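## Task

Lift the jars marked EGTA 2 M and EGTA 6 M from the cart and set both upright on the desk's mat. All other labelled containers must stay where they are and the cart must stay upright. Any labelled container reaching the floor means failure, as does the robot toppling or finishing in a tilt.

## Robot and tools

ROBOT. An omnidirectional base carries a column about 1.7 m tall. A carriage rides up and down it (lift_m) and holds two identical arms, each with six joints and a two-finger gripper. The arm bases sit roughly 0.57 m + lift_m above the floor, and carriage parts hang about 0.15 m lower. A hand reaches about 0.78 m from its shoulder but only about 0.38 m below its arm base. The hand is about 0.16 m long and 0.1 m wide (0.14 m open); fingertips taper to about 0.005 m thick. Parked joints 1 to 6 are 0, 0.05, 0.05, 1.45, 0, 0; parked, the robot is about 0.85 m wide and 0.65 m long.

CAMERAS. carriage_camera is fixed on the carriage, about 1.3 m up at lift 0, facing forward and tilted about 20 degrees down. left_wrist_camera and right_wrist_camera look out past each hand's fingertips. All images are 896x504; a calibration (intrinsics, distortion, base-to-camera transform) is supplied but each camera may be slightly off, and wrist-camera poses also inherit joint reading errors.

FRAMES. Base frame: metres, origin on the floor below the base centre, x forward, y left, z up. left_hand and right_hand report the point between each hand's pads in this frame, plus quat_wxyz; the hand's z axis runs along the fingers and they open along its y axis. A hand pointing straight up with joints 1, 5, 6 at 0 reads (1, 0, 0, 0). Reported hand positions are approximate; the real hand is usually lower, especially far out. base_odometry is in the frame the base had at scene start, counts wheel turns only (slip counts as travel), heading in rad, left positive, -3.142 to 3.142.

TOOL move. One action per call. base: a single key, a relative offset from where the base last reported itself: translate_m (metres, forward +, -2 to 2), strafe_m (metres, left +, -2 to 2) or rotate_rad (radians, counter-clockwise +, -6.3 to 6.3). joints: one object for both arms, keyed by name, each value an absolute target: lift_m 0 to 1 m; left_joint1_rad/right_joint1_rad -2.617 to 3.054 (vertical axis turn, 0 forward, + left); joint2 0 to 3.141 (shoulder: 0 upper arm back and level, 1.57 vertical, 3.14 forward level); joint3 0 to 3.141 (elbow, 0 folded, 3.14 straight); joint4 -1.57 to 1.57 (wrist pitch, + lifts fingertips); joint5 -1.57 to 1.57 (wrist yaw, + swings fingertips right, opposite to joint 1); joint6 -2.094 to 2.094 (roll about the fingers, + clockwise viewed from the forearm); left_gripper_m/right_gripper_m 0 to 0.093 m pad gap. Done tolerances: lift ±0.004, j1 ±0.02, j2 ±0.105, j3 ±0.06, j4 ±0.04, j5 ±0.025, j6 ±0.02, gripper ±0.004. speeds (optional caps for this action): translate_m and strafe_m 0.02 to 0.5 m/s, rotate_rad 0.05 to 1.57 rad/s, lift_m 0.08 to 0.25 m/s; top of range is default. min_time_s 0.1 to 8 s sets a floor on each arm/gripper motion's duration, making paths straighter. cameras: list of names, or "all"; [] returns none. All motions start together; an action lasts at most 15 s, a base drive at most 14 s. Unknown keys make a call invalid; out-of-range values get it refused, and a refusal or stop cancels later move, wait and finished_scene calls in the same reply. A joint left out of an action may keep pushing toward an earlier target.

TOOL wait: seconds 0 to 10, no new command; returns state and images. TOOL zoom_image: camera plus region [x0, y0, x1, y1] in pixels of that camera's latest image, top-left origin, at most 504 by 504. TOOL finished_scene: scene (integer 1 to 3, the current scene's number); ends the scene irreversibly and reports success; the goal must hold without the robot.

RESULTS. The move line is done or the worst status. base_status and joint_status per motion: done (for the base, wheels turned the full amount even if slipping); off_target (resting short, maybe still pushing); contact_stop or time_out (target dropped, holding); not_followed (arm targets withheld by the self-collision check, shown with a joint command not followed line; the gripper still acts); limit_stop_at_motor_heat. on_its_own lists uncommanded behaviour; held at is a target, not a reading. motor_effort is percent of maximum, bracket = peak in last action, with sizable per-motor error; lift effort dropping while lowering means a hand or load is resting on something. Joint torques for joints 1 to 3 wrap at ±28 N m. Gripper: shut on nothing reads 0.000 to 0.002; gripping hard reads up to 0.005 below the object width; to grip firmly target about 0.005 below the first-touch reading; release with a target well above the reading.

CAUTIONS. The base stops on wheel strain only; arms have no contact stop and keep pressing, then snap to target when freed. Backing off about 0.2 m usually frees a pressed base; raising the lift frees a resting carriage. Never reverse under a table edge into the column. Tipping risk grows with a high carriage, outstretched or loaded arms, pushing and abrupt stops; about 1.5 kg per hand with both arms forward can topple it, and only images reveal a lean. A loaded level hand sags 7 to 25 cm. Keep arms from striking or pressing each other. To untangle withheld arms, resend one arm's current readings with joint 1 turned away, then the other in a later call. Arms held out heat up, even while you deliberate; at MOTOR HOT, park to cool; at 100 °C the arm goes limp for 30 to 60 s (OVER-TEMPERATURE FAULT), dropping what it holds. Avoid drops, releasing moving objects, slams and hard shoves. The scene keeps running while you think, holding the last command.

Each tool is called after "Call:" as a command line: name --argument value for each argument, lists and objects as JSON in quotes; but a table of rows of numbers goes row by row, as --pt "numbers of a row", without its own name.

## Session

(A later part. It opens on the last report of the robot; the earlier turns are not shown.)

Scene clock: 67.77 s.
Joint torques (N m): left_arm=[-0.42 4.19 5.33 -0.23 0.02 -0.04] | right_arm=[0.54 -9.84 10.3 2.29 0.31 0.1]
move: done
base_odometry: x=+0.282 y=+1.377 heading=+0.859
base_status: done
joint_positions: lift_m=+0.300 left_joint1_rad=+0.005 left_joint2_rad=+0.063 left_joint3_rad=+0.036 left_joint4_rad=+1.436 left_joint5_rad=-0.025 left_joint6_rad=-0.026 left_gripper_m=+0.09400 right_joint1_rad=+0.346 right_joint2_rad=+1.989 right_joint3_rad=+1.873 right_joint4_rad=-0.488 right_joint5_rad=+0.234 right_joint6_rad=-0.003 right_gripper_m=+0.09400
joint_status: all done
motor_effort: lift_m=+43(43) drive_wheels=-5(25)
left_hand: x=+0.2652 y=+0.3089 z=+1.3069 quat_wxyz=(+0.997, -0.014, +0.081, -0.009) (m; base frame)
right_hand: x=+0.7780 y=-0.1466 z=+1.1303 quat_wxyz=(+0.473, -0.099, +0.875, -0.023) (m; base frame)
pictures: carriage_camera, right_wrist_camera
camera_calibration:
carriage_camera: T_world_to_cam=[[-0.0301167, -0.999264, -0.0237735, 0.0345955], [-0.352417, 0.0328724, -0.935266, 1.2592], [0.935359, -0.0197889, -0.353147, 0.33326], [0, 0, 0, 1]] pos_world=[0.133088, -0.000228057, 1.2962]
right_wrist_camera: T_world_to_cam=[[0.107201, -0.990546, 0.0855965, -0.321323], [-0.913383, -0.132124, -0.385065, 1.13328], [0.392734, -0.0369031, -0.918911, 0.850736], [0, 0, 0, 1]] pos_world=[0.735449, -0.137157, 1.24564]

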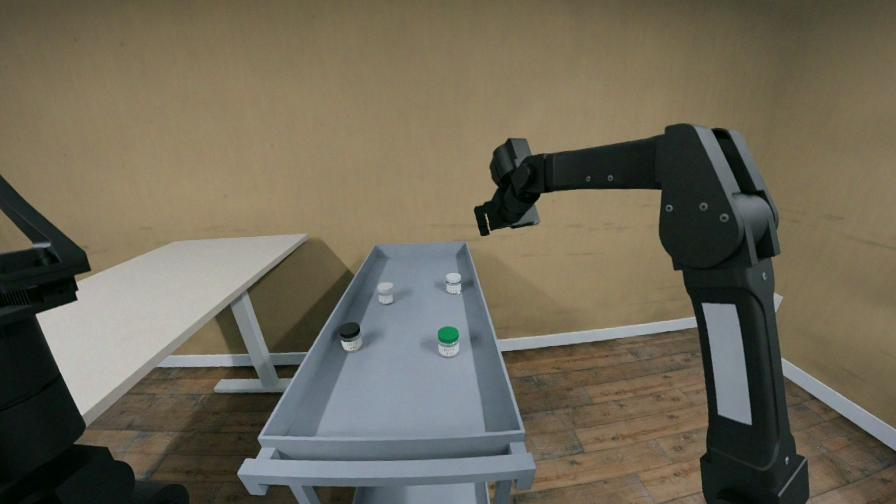

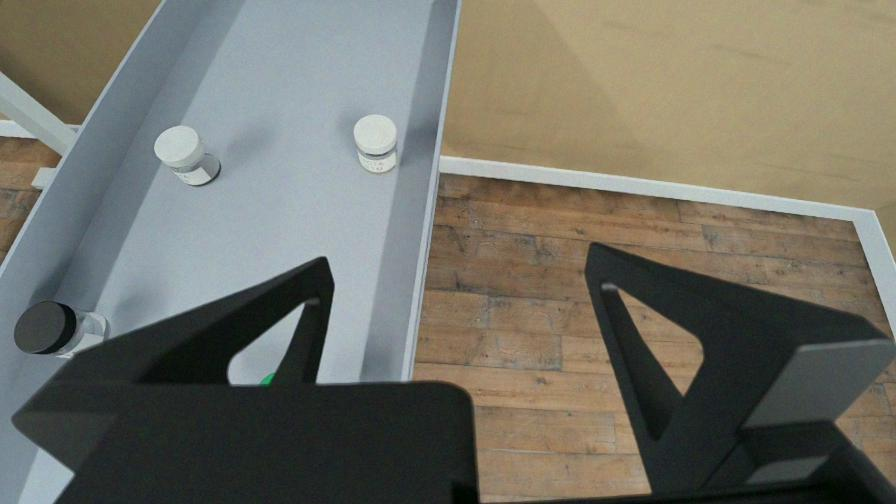

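Call:
zoom_image --camera "carriage_camera" --region '[430, 320, 470, 365]'

Call:
move --joints '{"right_joint1_rad":0.35,"right_joint2_rad":1.4,"right_joint3_rad":1.0,"right_joint4_rad":0.0,"right_joint5_rad":0.0}' --min_time_s 2 --cameras '["right_wrist_camera"]'

Call:
zoom_image --camera "right_wrist_camera" --region '[300, 0, 600, 300]'

Scaled by 11.200.

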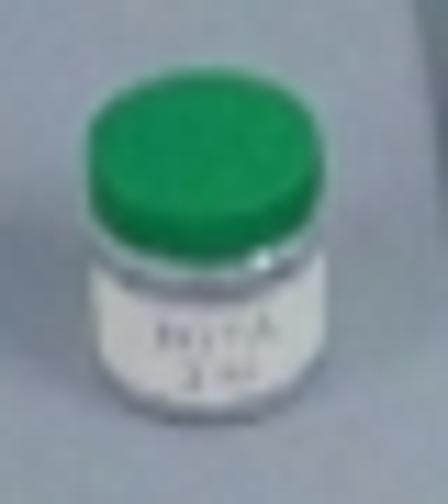

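Scene clock: 70.80 s.
Joint torques (N m): left_arm=[-0.42 4.21 5.29 -0.23 0.02 -0.04] | right_arm=[0.66 -8.31 7.42 2.82 -0.09 0.09]
move: done
base_odometry: x=+0.282 y=+1.377 heading=+0.859
base_status: not commanded
joint_positions: lift_m=+0.300 left_joint1_rad=+0.005 left_joint2_rad=+0.063 left_joint3_rad=+0.036 left_joint4_rad=+1.436 left_joint5_rad=-0.025 left_joint6_rad=-0.026 left_gripper_m=+0.09400 right_joint1_rad=+0.346 right_joint2_rad=+1.423 right_joint3_rad=+1.007 right_joint4_rad=-0.016 right_joint5_rad=+0.016 right_joint6_rad=-0.003 right_gripper_m=+0.09400
joint_status: all done
motor_effort: lift_m=+42(43) drive_wheels=-5(5)
left_hand: x=+0.2652 y=+0.3089 z=+1.3069 quat_wxyz=(+0.997, -0.014, +0.081, -0.009) (m; base frame)
right_hand: x=+0.6495 y=-0.1536 z=+1.1085 quat_wxyz=(+0.533, -0.142, +0.830, +0.085) (m; base frame)
pictures: right_wrist_camera
camera_calibration:
right_wrist_camera: T_world_to_cam=[[0.290042, -0.955934, -0.0454456, -0.280734], [-0.82278, -0.224825, -0.522002, 1.08536], [0.488782, 0.188794, -0.851733, 0.778748], [0, 0, 0, 1]] pos_world=[0.593796, -0.171371, 1.21708]

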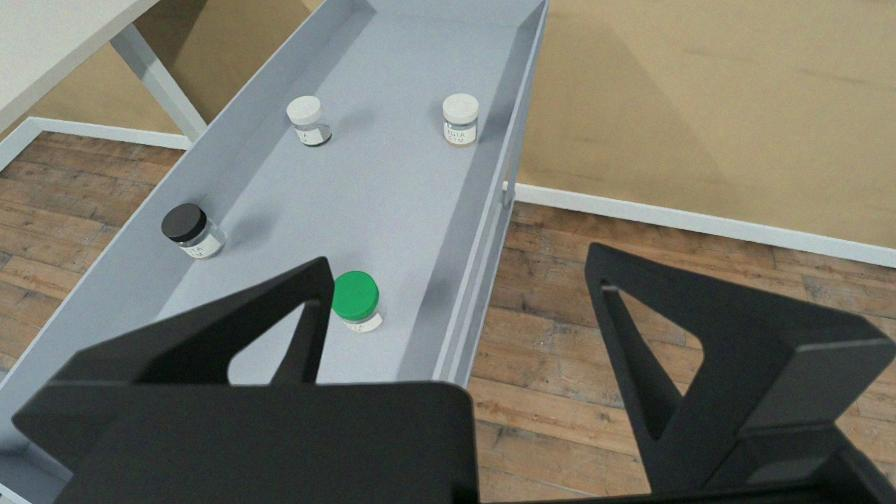

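Scaled by 1.680.

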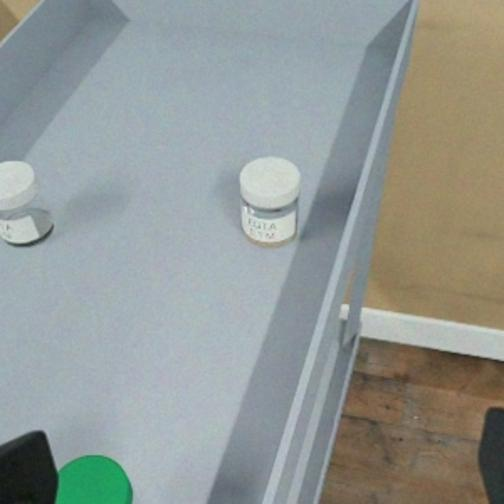

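Call:
zoom_image --camera "right_wrist_camera" --region '[435, 85, 490, 155]'

Call:
zoom_image --camera "right_wrist_camera" --region '[285, 90, 340, 155]'

Call:
zoom_image --camera "right_wrist_camera" --region '[160, 195, 230, 265]'

Call:
zoom_image --camera "right_wrist_camera" --region '[330, 265, 390, 340]'

Scaled by 7.200.

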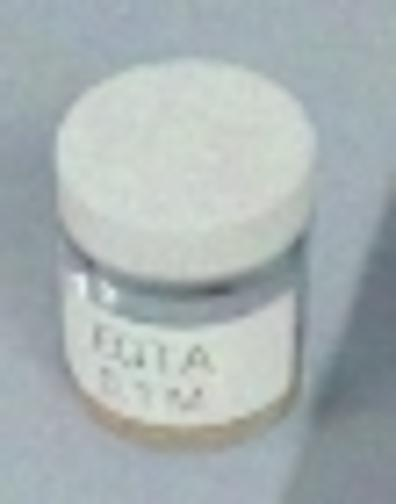

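Scaled by 7.754.

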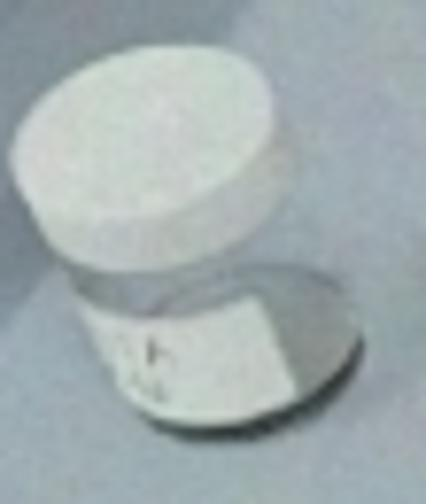

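Scaled by 7.200.

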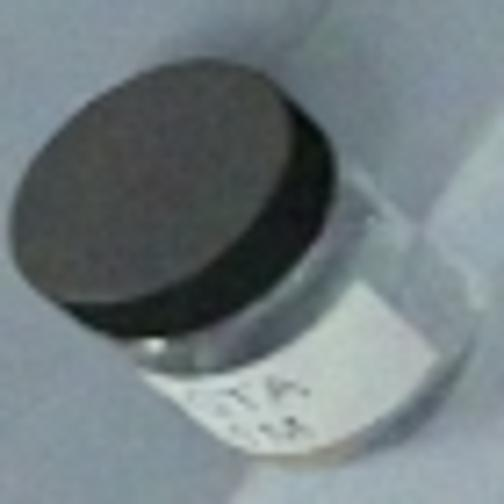

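Scaled by 6.720.

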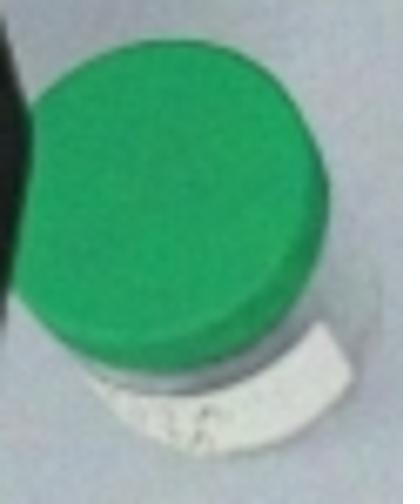

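Call:
move --joints '{"right_joint1_rad":0,"right_joint2_rad":0.05,"right_joint3_rad":0.05,"right_joint4_rad":1.45,"left_joint1_rad":-0.25,"left_joint2_rad":1.4,"left_joint3_rad":1.0,"left_joint4_rad":0.1,"left_joint5_rad":0,"left_joint6_rad":0}' --min_time_s 2.5 --cameras '["left_wrist_camera"]'

Scene clock: 75.00 s.
Joint torques (N m): left_arm=[-1.01 -6.16 10 1.89 0.13 0.1] | right_arm=[-0.4 2.45 5.39 0 -0.07 0.1]
move: done
base_odometry: x=+0.282 y=+1.377 heading=+0.859
base_status: not commanded
joint_positions: lift_m=+0.300 left_joint1_rad=-0.243 left_joint2_rad=+1.393 left_joint3_rad=+0.962 left_joint4_rad=+0.104 left_joint5_rad=-0.012 left_joint6_rad=-0.016 left_gripper_m=+0.09400 right_joint1_rad=+0.006 right_joint2_rad=+0.058 right_joint3_rad=+0.056 right_joint4_rad=+1.436 right_joint5_rad=+0.014 right_joint6_rad=-0.003 right_gripper_m=+0.09400
joint_status: all done
motor_effort: lift_m=+42(43) drive_wheels=-5(5)
left_hand: x=+0.6633 y=+0.1970 z=+1.1270 quat_wxyz=(+0.578, +0.089, +0.808, -0.070) (m; base frame)
right_hand: x=+0.2574 y=-0.3066 z=+1.3128 quat_wxyz=(+0.998, +0.007, +0.068, +0.001) (m; base frame)
pictures: left_wrist_camera
camera_calibration:
left_wrist_camera: T_world_to_cam=[[-0.245842, -0.969302, 0.0040107, 0.351448], [-0.800011, 0.200565, -0.56547, 1.13239], [0.547307, -0.142225, -0.824759, 0.71652], [0, 0, 0, 1]] pos_world=[0.600166, 0.215449, 1.22988]

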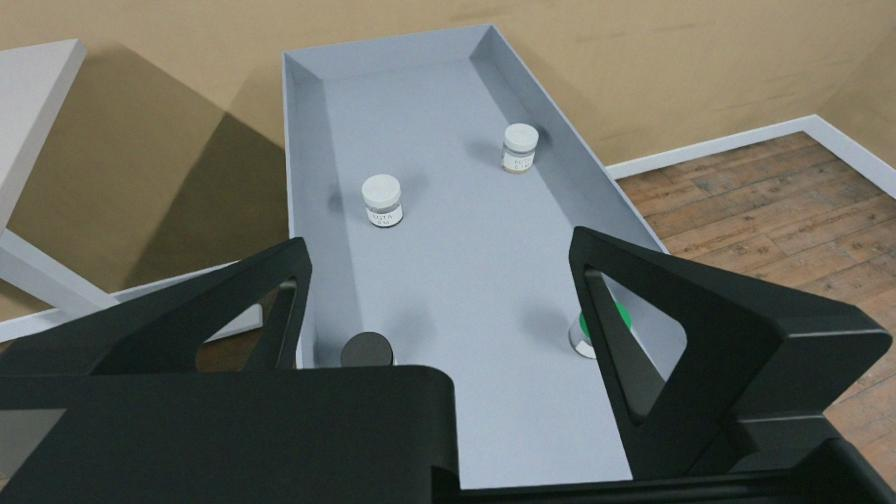

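Back up 0.2 to bring the nearer jars into view.

Call:
zoom_image --camera "left_wrist_camera" --region '[355, 165, 410, 235]'

Call:
move --base '{"translate_m": -0.22}' --cameras '["left_wrist_camera"]'

Scaled by 7.200.

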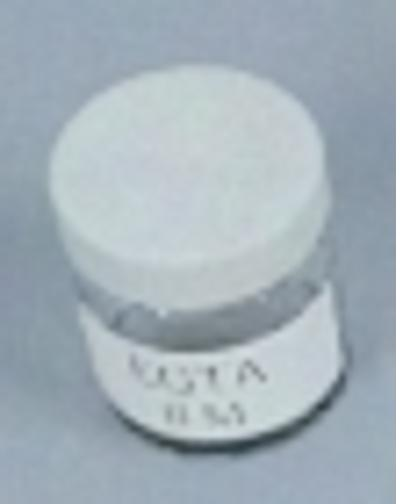

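Scene clock: 77.50 s.
Joint torques (N m): left_arm=[-0.83 -6.37 9.62 1.89 0.12 0.1] | right_arm=[-0.28 2.48 5.33 -0.13 -0.07 0.09]
move: done
base_odometry: x=+0.139 y=+1.210 heading=+0.859
base_status: done
joint_positions: lift_m=+0.300 left_joint1_rad=-0.245 left_joint2_rad=+1.396 left_joint3_rad=+0.963 left_joint4_rad=+0.096 left_joint5_rad=-0.011 left_joint6_rad=-0.015 left_gripper_m=+0.09400 right_joint1_rad=+0.005 right_joint2_rad=+0.058 right_joint3_rad=+0.056 right_joint4_rad=+1.446 right_joint5_rad=+0.013 right_joint6_rad=-0.003 right_gripper_m=+0.09400
joint_status: not commanded
motor_effort: lift_m=+42(43) drive_wheels=-4(17)
left_hand: x=+0.6631 y=+0.1959 z=+1.1244 quat_wxyz=(+0.574, +0.091, +0.811, -0.071) (m; base frame)
right_hand: x=+0.2551 y=-0.3065 z=+1.3130 quat_wxyz=(+0.998, +0.006, +0.063, +0.000) (m; base frame)
pictures: left_wrist_camera
camera_calibration:
left_wrist_camera: T_world_to_cam=[[-0.249168, -0.968451, 0.00420507, 0.352151], [-0.804731, 0.204625, -0.557259, 1.12402], [0.538817, -0.142235, -0.830328, 0.726241], [0, 0, 0, 1]] pos_world=[0.600964, 0.214336, 1.2279]

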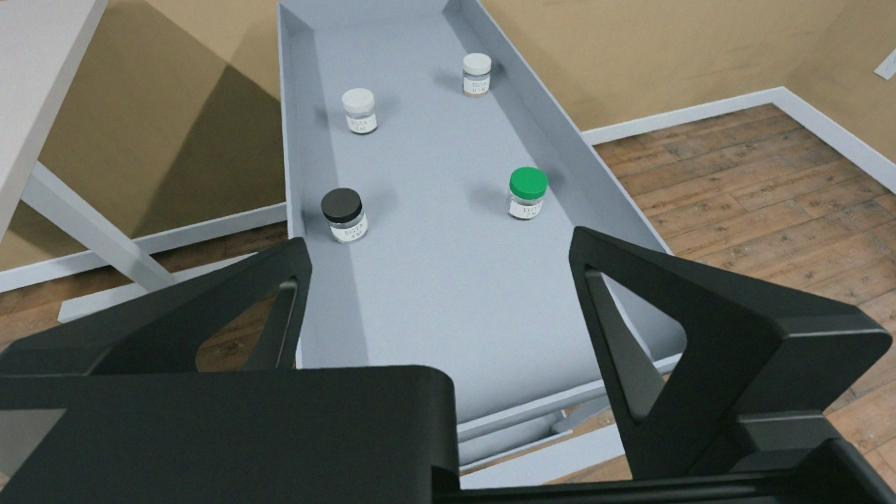

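Call:
zoom_image --camera "left_wrist_camera" --region '[500, 160, 555, 225]'

Call:
zoom_image --camera "left_wrist_camera" --region '[315, 180, 375, 250]'

Scaled by 7.754.

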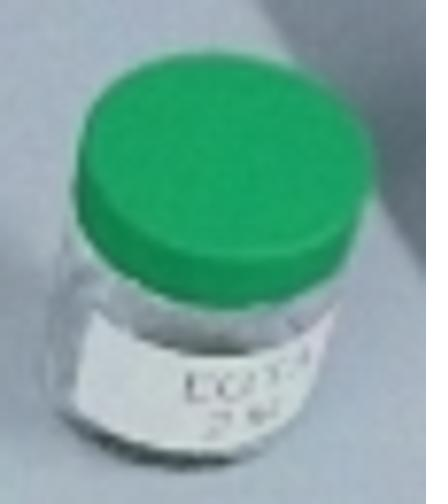

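Scaled by 7.200.

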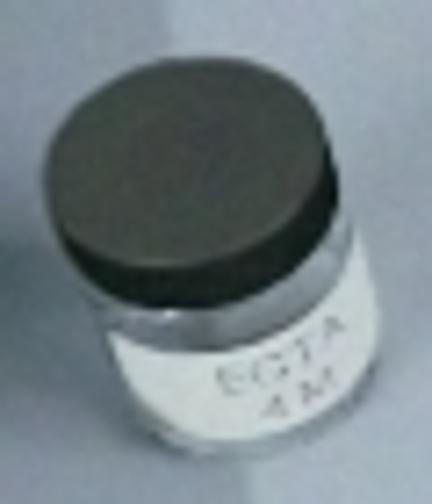

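Call:
move --joints '{"left_joint1_rad":0,"left_joint2_rad":0.05,"left_joint3_rad":0.05,"left_joint4_rad":1.45,"lift_m":0.45}' --base '{"strafe_m": -0.8}' --min_time_s 2 --cameras '[]'

Call:
move --base '{"translate_m": 1.06}' --cameras '[]'

Call:
move --base '{"rotate_rad": 1.56}' --cameras '["carriage_camera"]'

Scene clock: 84.80 s.
Joint torques (N m): left_arm=[-0.08 3.44 3.9 -0.2 0.05 0.09] | right_arm=[-0.38 2.76 6.01 -0.13 -0.04 0.09]
move: done
base_odometry: x=+0.744 y=+0.687 heading=+0.858
base_status: done
joint_positions: lift_m=+0.450 left_joint1_rad=-0.005 left_joint2_rad=+0.057 left_joint3_rad=+0.061 left_joint4_rad=+1.440 left_joint5_rad=-0.008 left_joint6_rad=-0.015 left_gripper_m=+0.09400 right_joint1_rad=+0.004 right_joint2_rad=+0.054 right_joint3_rad=+0.049 right_joint4_rad=+1.446 right_joint5_rad=+0.011 right_joint6_rad=-0.003 right_gripper_m=+0.09400
joint_status: all done
motor_effort: lift_m=+42(51) drive_wheels=+1(18)
left_hand: x=+0.2545 y=+0.3056 z=+1.4644 quat_wxyz=(+0.998, -0.004, +0.063, -0.010) (m; base frame)
right_hand: x=+0.2561 y=-0.3062 z=+1.4613 quat_wxyz=(+0.998, +0.005, +0.065, +0.000) (m; base frame)
pictures: none
No camera images: "cameras" was empty.

Scene clock: 89.20 s.
Joint torques (N m): left_arm=[0.08 3.56 4.04 -0.28 0.09 0.09] | right_arm=[-0.2 2.84 5.97 -0.14 -0.05 0.09]
move: done
base_odometry: x=+1.437 y=+1.489 heading=+0.858
base_status: done
joint_positions: lift_m=+0.450 left_joint1_rad=-0.005 left_joint2_rad=+0.057 left_joint3_rad=+0.061 left_joint4_rad=+1.447 left_joint5_rad=-0.008 left_joint6_rad=-0.015 left_gripper_m=+0.09400 right_joint1_rad=+0.004 right_joint2_rad=+0.054 right_joint3_rad=+0.049 right_joint4_rad=+1.448 right_joint5_rad=+0.011 right_joint6_rad=-0.003 right_gripper_m=+0.09400
joint_status: not commanded
motor_effort: lift_m=+42(43) drive_wheels=-2(23)
left_hand: x=+0.2530 y=+0.3056 z=+1.4646 quat_wxyz=(+0.998, -0.004, +0.060, -0.010) (m; base frame)
right_hand: x=+0.2556 y=-0.3062 z=+1.4613 quat_wxyz=(+0.998, +0.005, +0.064, +0.000) (m; base frame)
pictures: none
No camera images: "cameras" was empty.

Scene clock: 92.30 s.
Joint torques (N m): left_arm=[0.03 3.45 3.89 -0.28 0.09 0.1] | right_arm=[-0.2 2.76 6.01 -0.16 -0.04 0.09]
move: done
base_odometry: x=+1.437 y=+1.489 heading=+2.418
base_status: done
joint_positions: lift_m=+0.450 left_joint1_rad=-0.005 left_joint2_rad=+0.057 left_joint3_rad=+0.061 left_joint4_rad=+1.447 left_joint5_rad=-0.008 left_joint6_rad=-0.015 left_gripper_m=+0.09401 right_joint1_rad=+0.004 right_joint2_rad=+0.054 right_joint3_rad=+0.049 right_joint4_rad=+1.448 right_joint5_rad=+0.011 right_joint6_rad=-0.003 right_gripper_m=+0.09401
joint_status: not commanded
motor_effort: lift_m=+41(43) drive_wheels=+8(21)
left_hand: x=+0.2530 y=+0.3056 z=+1.4646 quat_wxyz=(+0.998, -0.004, +0.060, -0.010) (m; base frame)
right_hand: x=+0.2555 y=-0.3062 z=+1.4614 quat_wxyz=(+0.998, +0.005, +0.064, +0.000) (m; base frame)
pictures: carriage_camera
camera_calibration:
carriage_camera: T_world_to_cam=[[-0.0301167, -0.999264, -0.0237735, 0.0381621], [-0.352417, 0.0328724, -0.935266, 1.39951], [0.935359, -0.0197889, -0.353147, 0.386241], [0, 0, 0, 1]] pos_world=[0.133088, -0.000228057, 1.44622]

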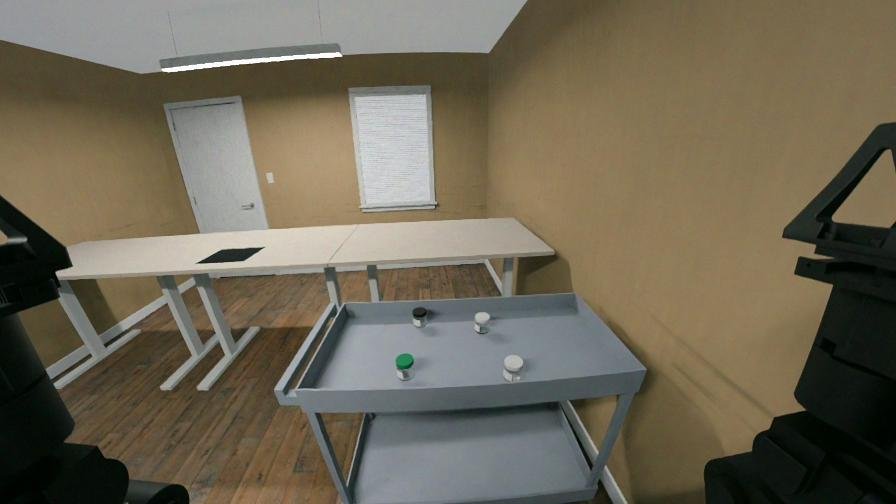

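Call:
move --joints '{"lift_m":0.65}' --base '{"translate_m": 0.28}' --speeds '{"translate_m":0.2}' --cameras '["carriage_camera"]'

Call:
move --joints '{"right_joint1_rad":0.332,"right_joint2_rad":2.79,"right_joint3_rad":1.683,"right_joint4_rad":-0.092,"right_joint5_rad":0,"left_joint1_rad":-0.56,"left_joint2_rad":2.528,"left_joint3_rad":1.063,"left_joint4_rad":-0.035,"left_joint5_rad":0,"left_joint6_rad":0}' --min_time_s 3

Scene clock: 98.43 s.
Joint torques (N m): left_arm=[0.05 3.92 4.21 -0.31 0.09 0.1] | right_arm=[-0.27 2.88 6.04 -0.18 -0.05 0.09]
move: done
base_odometry: x=+1.227 y=+1.674 heading=+2.418
base_status: done
joint_positions: lift_m=+0.650 left_joint1_rad=-0.005 left_joint2_rad=+0.052 left_joint3_rad=+0.057 left_joint4_rad=+1.449 left_joint5_rad=-0.008 left_joint6_rad=-0.015 left_gripper_m=+0.09401 right_joint1_rad=+0.004 right_joint2_rad=+0.053 right_joint3_rad=+0.049 right_joint4_rad=+1.449 right_joint5_rad=+0.011 right_joint6_rad=-0.003 right_gripper_m=+0.09401
joint_status: all done
motor_effort: lift_m=+43(50) drive_wheels=-4(17)
left_hand: x=+0.2522 y=+0.3056 z=+1.6636 quat_wxyz=(+0.998, -0.004, +0.058, -0.010) (m; base frame)
right_hand: x=+0.2551 y=-0.3062 z=+1.6613 quat_wxyz=(+0.998, +0.005, +0.063, +0.000) (m; base frame)
pictures: carriage_camera
camera_calibration:
carriage_camera: T_world_to_cam=[[-0.0301167, -0.999264, -0.0237735, 0.0429164], [-0.352417, 0.0328724, -0.935266, 1.58655], [0.935359, -0.0197889, -0.353147, 0.456864], [0, 0, 0, 1]] pos_world=[0.133088, -0.000228057, 1.64621]

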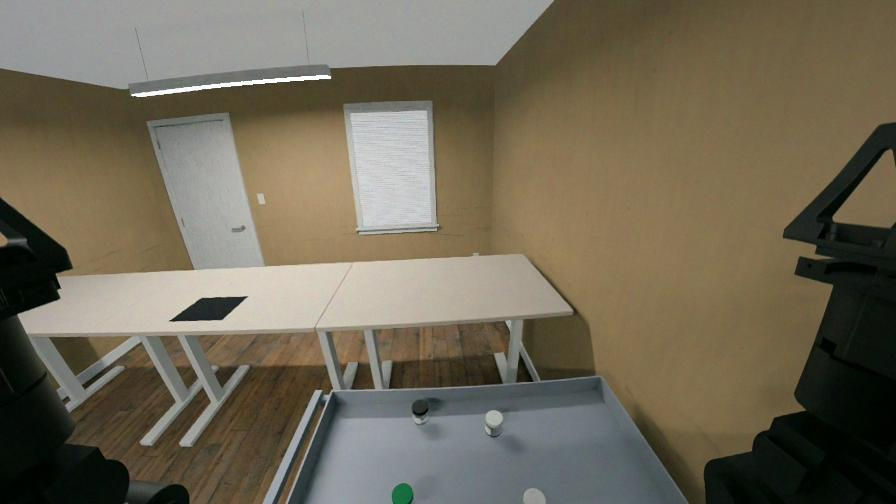

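Scene clock: 101.77 s.
Joint torques (N m): left_arm=[-1.16 -10.81 3.84 0.28 0.1 0.1] | right_arm=[0.75 -11.63 6.69 1.28 -0.03 0.1]
move: done
base_odometry: x=+1.227 y=+1.674 heading=+2.418
base_status: not commanded
joint_positions: lift_m=+0.650 left_joint1_rad=-0.554 left_joint2_rad=+2.520 left_joint3_rad=+1.045 left_joint4_rad=-0.025 left_joint5_rad=-0.008 left_joint6_rad=-0.015 left_gripper_m=+0.09401 right_joint1_rad=+0.326 right_joint2_rad=+2.778 right_joint3_rad=+1.665 right_joint4_rad=-0.080 right_joint5_rad=+0.011 right_joint6_rad=-0.003 right_gripper_m=+0.09401
joint_status: all done
motor_effort: lift_m=+42(43) drive_wheels=-4(9)
left_hand: x=+0.5084 y=+0.1291 z=+1.0147 quat_wxyz=(+0.035, +0.266, +0.963, -0.006) (m; base frame)
right_hand: x=+0.7152 y=-0.1397 z=+1.0165 quat_wxyz=(+0.186, -0.160, +0.969, +0.025) (m; base frame)
pictures: carriage_camera, left_wrist_camera, right_wrist_camera
camera_calibration:
carriage_camera: T_world_to_cam=[[-0.0301167, -0.999264, -0.0237735, 0.0429165], [-0.352417, 0.0328724, -0.935266, 1.58655], [0.935359, -0.0197889, -0.353147, 0.456865], [0, 0, 0, 1]] pos_world=[0.133088, -0.000228057, 1.64621]
left_wrist_camera: T_world_to_cam=[[-0.525774, -0.850563, 0.0101837, 0.368705], [-0.71299, 0.4472, 0.540054, -0.239277], [-0.463904, 0.276685, -0.841569, 1.17616], [0, 0, 0, 1]] pos_world=[0.568878, 0.0951863, 1.11528]
right_wrist_camera: T_world_to_cam=[[0.256611, -0.966511, -0.00274838, -0.311652], [-0.944994, -0.251493, 0.209136, 0.435026], [-0.202823, -0.0510693, -0.977883, 1.255], [0, 0, 0, 1]] pos_world=[0.745614, -0.127717, 1.13541]

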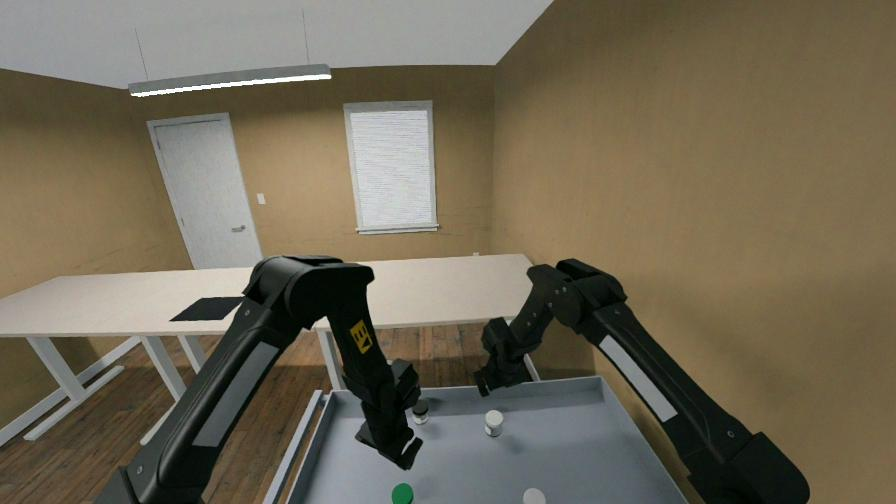

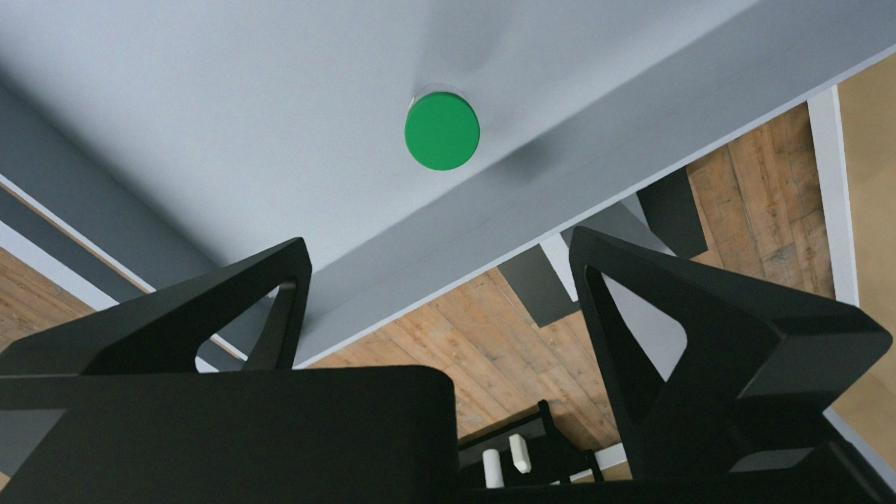

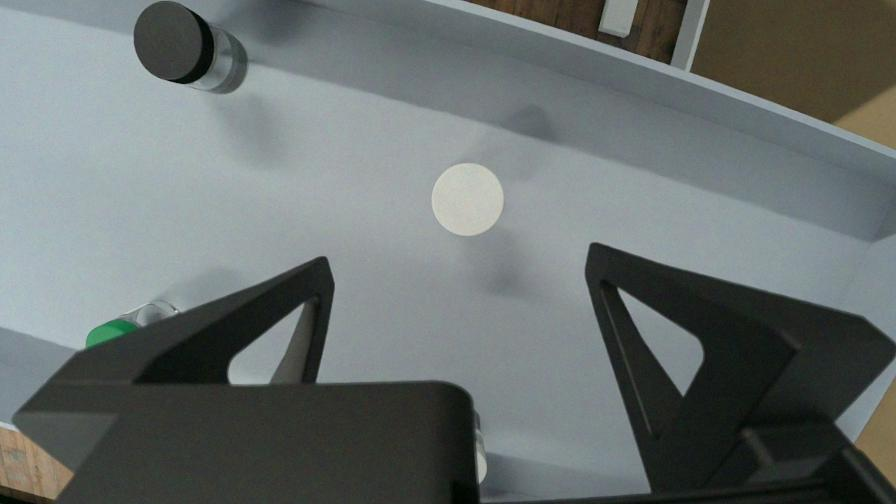

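Call:
move --joints '{"right_joint1_rad":0.312,"right_joint2_rad":2.83,"right_joint3_rad":1.785,"right_joint4_rad":-0.155,"lift_m":0.53,"left_joint1_rad":-0.565}' --min_time_s 1.5

Scene clock: 105.03 s.
Joint torques (N m): left_arm=[-1.07 -11.75 3.43 0.38 0.09 0.09] | right_arm=[-0.23 -11.62 7.1 1.26 -0.01 0.09]
move: done
base_odometry: x=+1.227 y=+1.674 heading=+2.418
base_status: not commanded
joint_positions: lift_m=+0.530 left_joint1_rad=-0.557 left_joint2_rad=+2.530 left_joint3_rad=+1.050 left_joint4_rad=-0.033 left_joint5_rad=-0.008 left_joint6_rad=-0.015 left_gripper_m=+0.09401 right_joint1_rad=+0.317 right_joint2_rad=+2.813 right_joint3_rad=+1.766 right_joint4_rad=-0.143 right_joint5_rad=+0.011 right_joint6_rad=-0.003 right_gripper_m=+0.09401
joint_status: all done
motor_effort: lift_m=+37(37) drive_wheels=-4(9)
left_hand: x=+0.5053 y=+0.1297 z=+0.8924 quat_wxyz=(+0.029, +0.268, +0.963, -0.004) (m; base frame)
right_hand: x=+0.7320 y=-0.1392 z=+0.8994 quat_wxyz=(+0.188, -0.155, +0.970, +0.024) (m; base frame)
pictures: carriage_camera, left_wrist_camera, right_wrist_camera
camera_calibration:
carriage_camera: T_world_to_cam=[[-0.0301167, -0.999264, -0.0237735, 0.0400749], [-0.352417, 0.0328724, -0.935266, 1.47476], [0.935359, -0.0197889, -0.353147, 0.414654], [0, 0, 0, 1]] pos_world=[0.133088, -0.000228057, 1.52668]
left_wrist_camera: T_world_to_cam=[[-0.528576, -0.848825, 0.0101782, 0.370006], [-0.705268, 0.445791, 0.551242, -0.189468], [-0.472445, 0.284195, -0.834283, 1.06841], [0, 0, 0, 1]] pos_world=[0.566716, 0.0948966, 0.992034]
right_wrist_camera: T_world_to_cam=[[0.247759, -0.968817, -0.00292653, -0.30948], [-0.947784, -0.243004, 0.206529, 0.481014], [-0.2008, -0.0483958, -0.978436, 1.14328], [0, 0, 0, 1]] pos_world=[0.762146, -0.127611, 1.01838]

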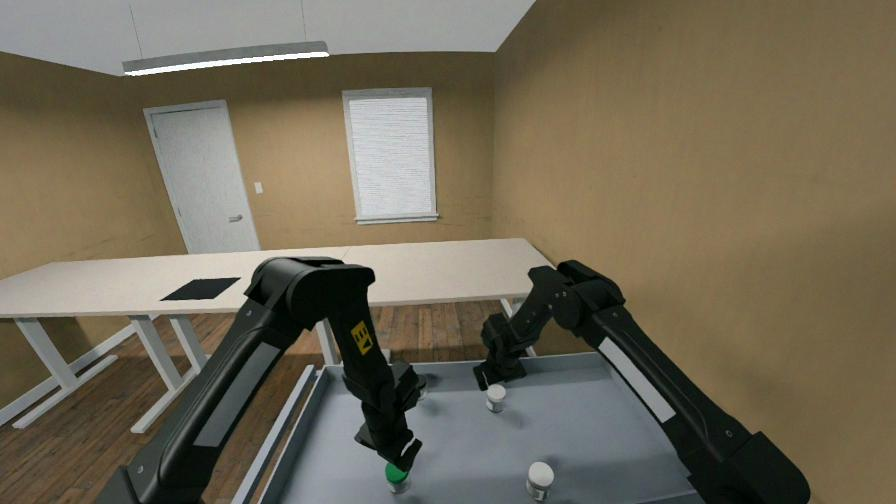

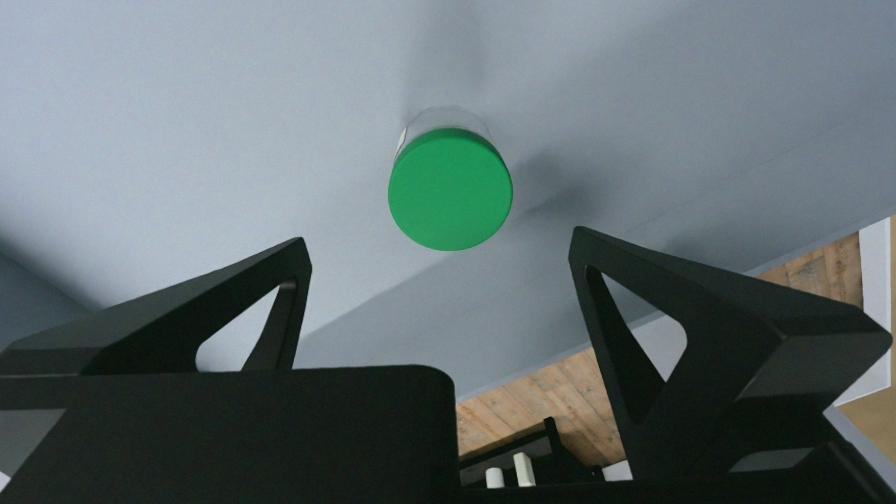

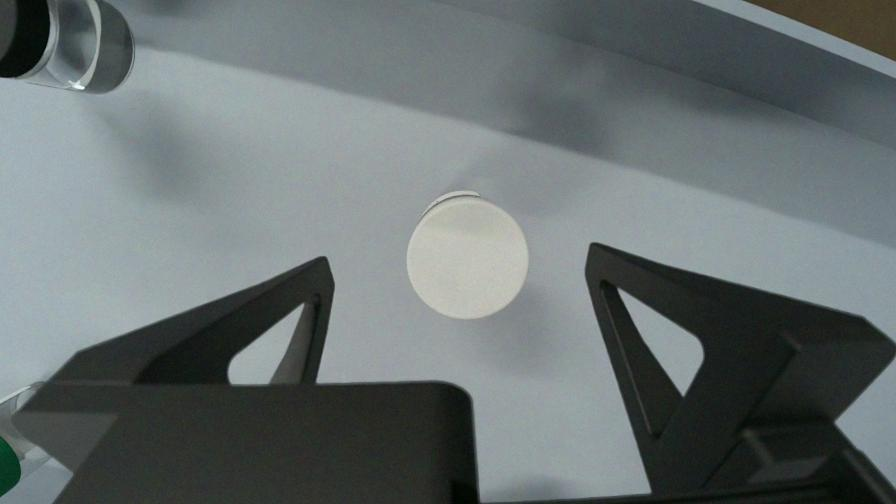

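Call:
move --joints '{"right_joint1_rad":0.297,"lift_m":0.455}' --speeds '{"lift_m":0.1}'

Scene clock: 107.63 s.
Joint torques (N m): left_arm=[-1.06 -11.89 3.43 0.4 0.1 0.1] | right_arm=[0.09 -12.49 6.53 1.33 -0.02 0.1]
move: done
base_odometry: x=+1.227 y=+1.674 heading=+2.418
base_status: not commanded
joint_positions: lift_m=+0.455 left_joint1_rad=-0.557 left_joint2_rad=+2.530 left_joint3_rad=+1.051 left_joint4_rad=-0.035 left_joint5_rad=-0.008 left_joint6_rad=-0.015 left_gripper_m=+0.09401 right_joint1_rad=+0.300 right_joint2_rad=+2.822 right_joint3_rad=+1.773 right_joint4_rad=-0.150 right_joint5_rad=+0.011 right_joint6_rad=-0.003 right_gripper_m=+0.09401
joint_status: all done
motor_effort: lift_m=+35(36) drive_wheels=-4(9)
left_hand: x=+0.5051 y=+0.1298 z=+0.8175 quat_wxyz=(+0.028, +0.268, +0.963, -0.004) (m; base frame)
right_hand: x=+0.7331 y=-0.1482 z=+0.8211 quat_wxyz=(+0.184, -0.147, +0.972, +0.022) (m; base frame)
pictures: carriage_camera, left_wrist_camera, right_wrist_camera
camera_calibration:
carriage_camera: T_world_to_cam=[[-0.0301167, -0.999264, -0.0237735, 0.0382937], [-0.352417, 0.0328724, -0.935266, 1.40469], [0.935359, -0.0197889, -0.353147, 0.388195], [0, 0, 0, 1]] pos_world=[0.133088, -0.000228057, 1.45176]
left_wrist_camera: T_world_to_cam=[[-0.528563, -0.848833, 0.0101775, 0.370764], [-0.704553, 0.445345, 0.552515, -0.1496], [-0.473525, 0.284868, -0.833441, 1.00556], [0, 0, 0, 1]] pos_world=[0.566731, 0.0948875, 0.916961]
right_wrist_camera: T_world_to_cam=[[0.231441, -0.972846, -0.00234112, -0.307882], [-0.949962, -0.226515, 0.215087, 0.493083], [-0.209777, -0.0475561, -0.976592, 1.07171], [0, 0, 0, 1]] pos_world=[0.764488, -0.136864, 0.93985]

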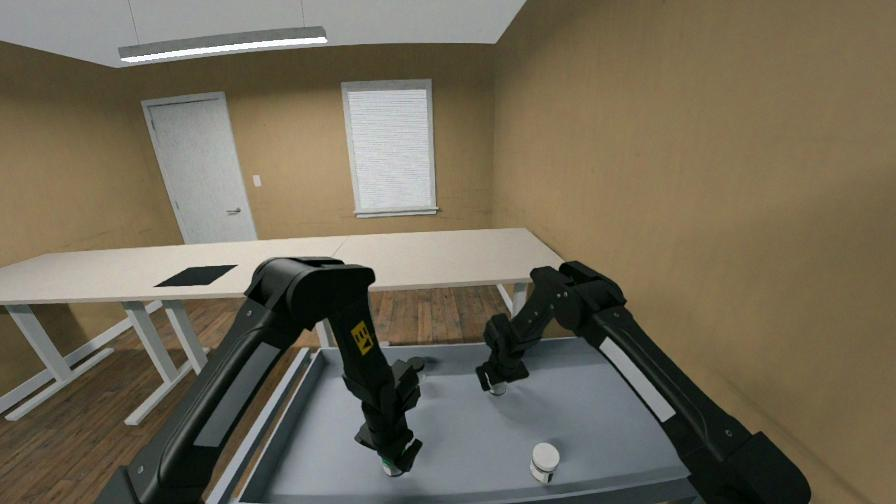

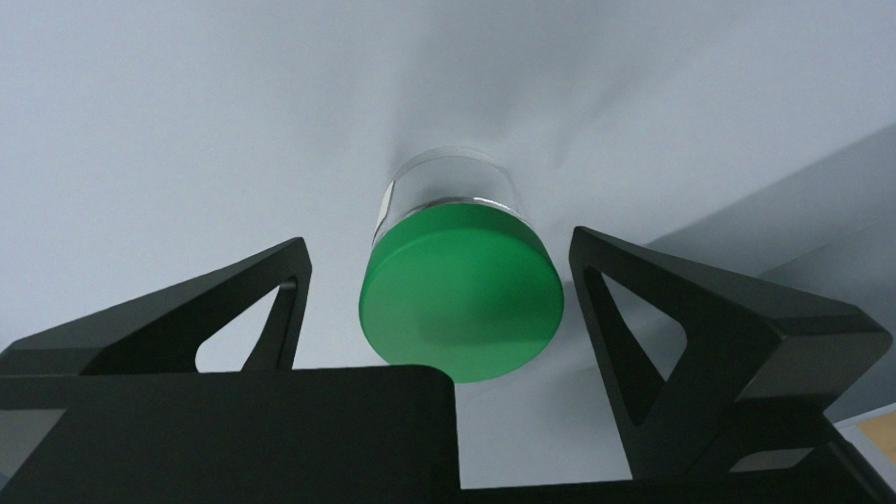

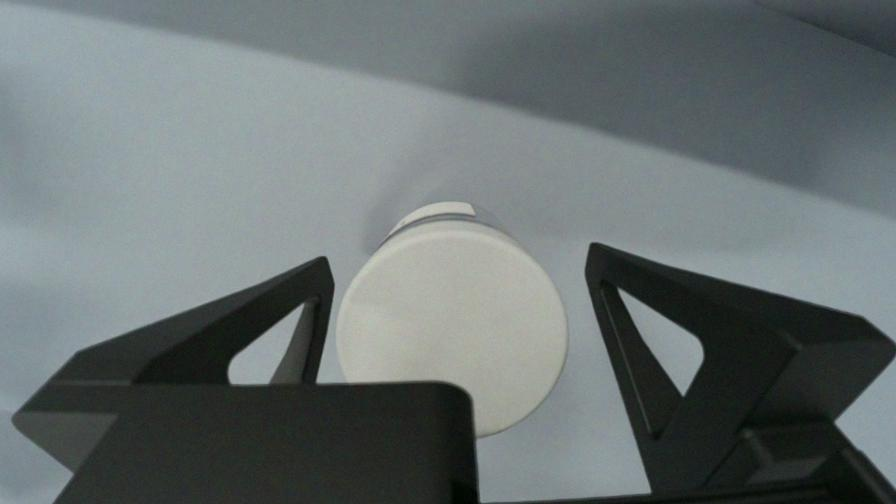

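Call:
move --joints '{"right_gripper_m":0.054,"left_gripper_m":0.054}' --min_time_s 2 --cameras '[]'

Call:
move --joints '{"right_gripper_m":0.043,"left_gripper_m":0.043}' --min_time_s 2 --cameras '["left_wrist_camera","right_wrist_camera"]'

Scene clock: 110.77 s.
Joint torques (N m): left_arm=[-0.9 -11.81 3.34 0.4 0.09 0.1] | right_arm=[-0.12 -12.38 6.52 1.33 -0.02 0.09]
move: done
base_odometry: x=+1.227 y=+1.674 heading=+2.418
base_status: not commanded
joint_positions: lift_m=+0.455 left_joint1_rad=-0.559 left_joint2_rad=+2.530 left_joint3_rad=+1.051 left_joint4_rad=-0.035 left_joint5_rad=-0.008 left_joint6_rad=-0.015 left_gripper_m=+0.05413 right_joint1_rad=+0.300 right_joint2_rad=+2.822 right_joint3_rad=+1.773 right_joint4_rad=-0.150 right_joint5_rad=+0.011 right_joint6_rad=-0.003 right_gripper_m=+0.05431
joint_status: all done
motor_effort: lift_m=+36(36) drive_wheels=-4(9)
left_hand: x=+0.5048 y=+0.1292 z=+0.8175 quat_wxyz=(+0.028, +0.269, +0.963, -0.004) (m; base frame)
right_hand: x=+0.7331 y=-0.1482 z=+0.8211 quat_wxyz=(+0.184, -0.147, +0.972, +0.022) (m; base frame)
pictures: none
No camera images: "cameras" was empty.

Scene clock: 113.07 s.
Joint torques (N m): left_arm=[-0.92 -11.82 3.34 0.4 0.09 0.09] | right_arm=[-0.12 -12.41 6.52 1.32 -0.02 0.1]
move: off_target
base_odometry: x=+1.227 y=+1.674 heading=+2.418
base_status: not commanded
joint_positions: lift_m=+0.455 left_joint1_rad=-0.559 left_joint2_rad=+2.530 left_joint3_rad=+1.051 left_joint4_rad=-0.035 left_joint5_rad=-0.008 left_joint6_rad=-0.015 left_gripper_m=+0.05387 right_joint1_rad=+0.300 right_joint2_rad=+2.822 right_joint3_rad=+1.773 right_joint4_rad=-0.150 right_joint5_rad=+0.011 right_joint6_rad=-0.003 right_gripper_m=+0.05430
joint_status: left_gripper_m off_target (ended at +0.05387, target +0.04300); right_gripper_m off_target (ended at +0.05430, target +0.04300)
motor_effort: lift_m=+35(36) drive_wheels=-4(4)
left_hand: x=+0.5048 y=+0.1292 z=+0.8175 quat_wxyz=(+0.028, +0.269, +0.963, -0.004) (m; base frame)
right_hand: x=+0.7331 y=-0.1482 z=+0.8211 quat_wxyz=(+0.184, -0.147, +0.972, +0.022) (m; base frame)
pictures: left_wrist_camera, right_wrist_camera
camera_calibration:
left_wrist_camera: T_world_to_cam=[[-0.530197, -0.847809, 0.0105583, 0.370446], [-0.703581, 0.446882, 0.552513, -0.150282], [-0.473143, 0.285512, -0.833438, 1.00528], [0, 0, 0, 1]] pos_world=[0.566315, 0.0942065, 0.91696]
right_wrist_camera: T_world_to_cam=[[0.231441, -0.972846, -0.00234112, -0.307882], [-0.949962, -0.226515, 0.215087, 0.493083], [-0.209777, -0.0475561, -0.976592, 1.07171], [0, 0, 0, 1]] pos_world=[0.764488, -0.136864, 0.93985]

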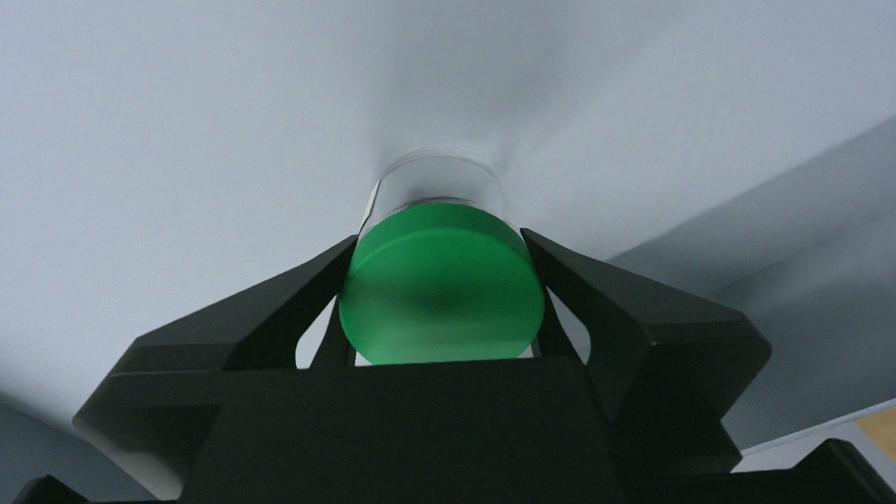

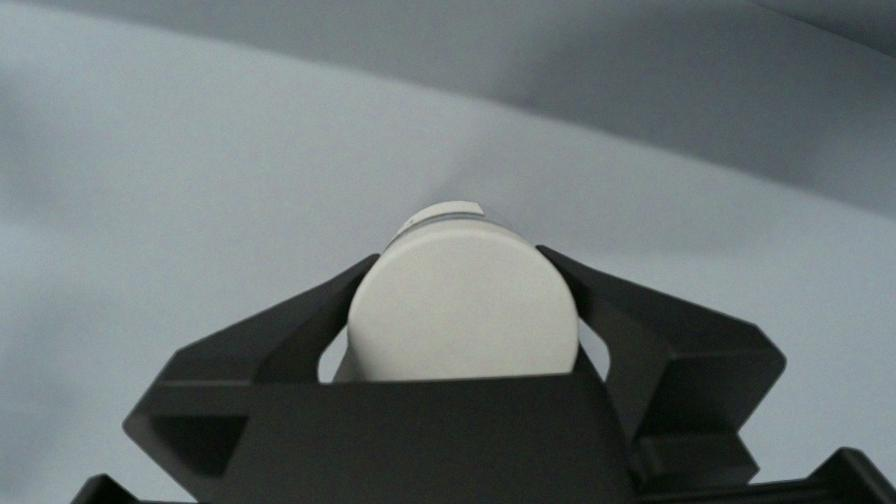

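Call:
move --joints '{"lift_m":0.6}' --speeds '{"lift_m":0.1}'

Scene clock: 115.20 s.
Joint torques (N m): left_arm=[-0.94 -12.07 3.56 0.41 0.09 0.09] | right_arm=[-0.08 -12.82 6.31 1.34 -0.02 0.1]
move: done
base_odometry: x=+1.227 y=+1.674 heading=+2.418
base_status: not commanded
joint_positions: lift_m=+0.600 left_joint1_rad=-0.559 left_joint2_rad=+2.533 left_joint3_rad=+1.051 left_joint4_rad=-0.036 left_joint5_rad=-0.008 left_joint6_rad=-0.015 left_gripper_m=+0.05386 right_joint1_rad=+0.300 right_joint2_rad=+2.827 right_joint3_rad=+1.774 right_joint4_rad=-0.155 right_joint5_rad=+0.011 right_joint6_rad=-0.003 right_gripper_m=+0.05430
joint_status: all done
motor_effort: lift_m=+42(51) drive_wheels=+9(9)
left_hand: x=+0.5038 y=+0.1298 z=+0.9611 quat_wxyz=(+0.026, +0.269, +0.963, -0.004) (m; base frame)
right_hand: x=+0.7311 y=-0.1489 z=+0.9632 quat_wxyz=(+0.179, -0.148, +0.972, +0.021) (m; base frame)
pictures: carriage_camera, left_wrist_camera, right_wrist_camera
camera_calibration:
carriage_camera: T_world_to_cam=[[-0.0301167, -0.999264, -0.0237735, 0.0417279], [-0.352417, 0.0328724, -0.935266, 1.5398], [0.935359, -0.0197889, -0.353147, 0.43921], [0, 0, 0, 1]] pos_world=[0.133088, -0.000228057, 1.59622]
left_wrist_camera: T_world_to_cam=[[-0.530163, -0.84783, 0.0105564, 0.368918], [-0.70179, 0.44576, 0.555688, -0.234413], [-0.475835, 0.287197, -0.831324, 1.12343], [0, 0, 0, 1]] pos_world=[0.565645, 0.094626, 1.0603]
right_wrist_camera: T_world_to_cam=[[0.231425, -0.972851, -0.001781, -0.308218], [-0.948205, -0.225971, 0.223258, 0.451407], [-0.217599, -0.0499786, -0.974758, 1.21357], [0, 0, 0, 1]] pos_world=[0.763426, -0.137193, 1.0816]

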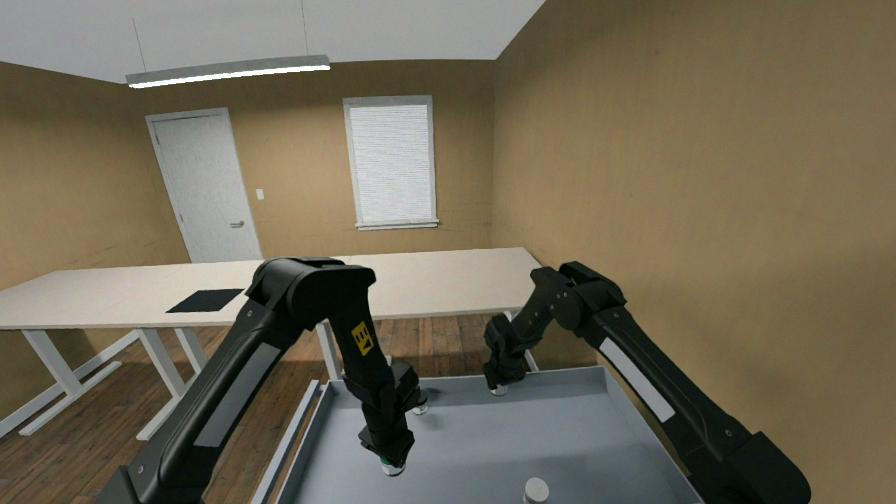

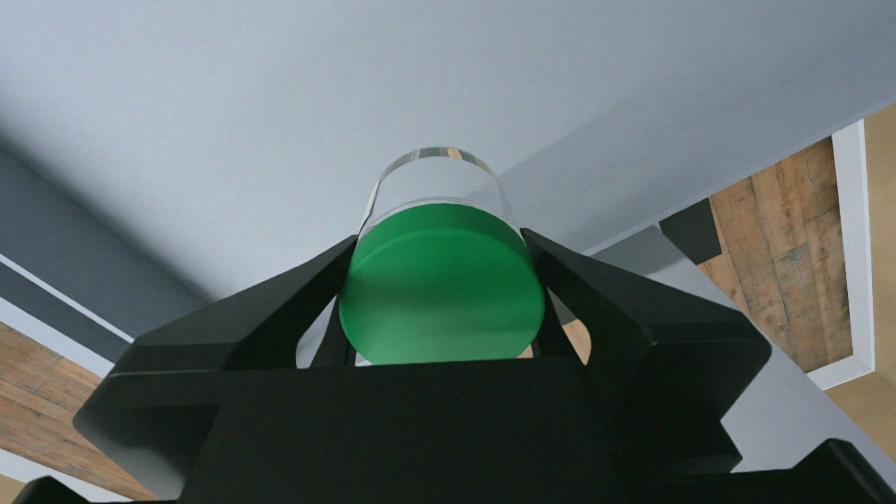

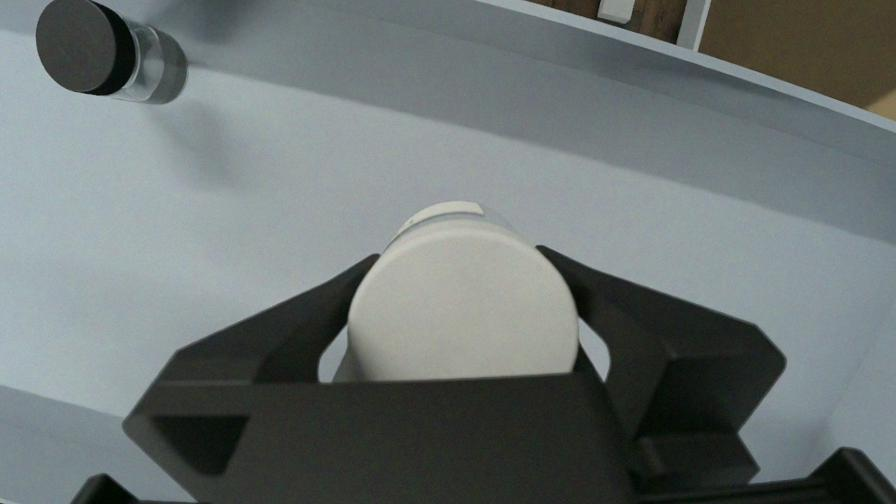

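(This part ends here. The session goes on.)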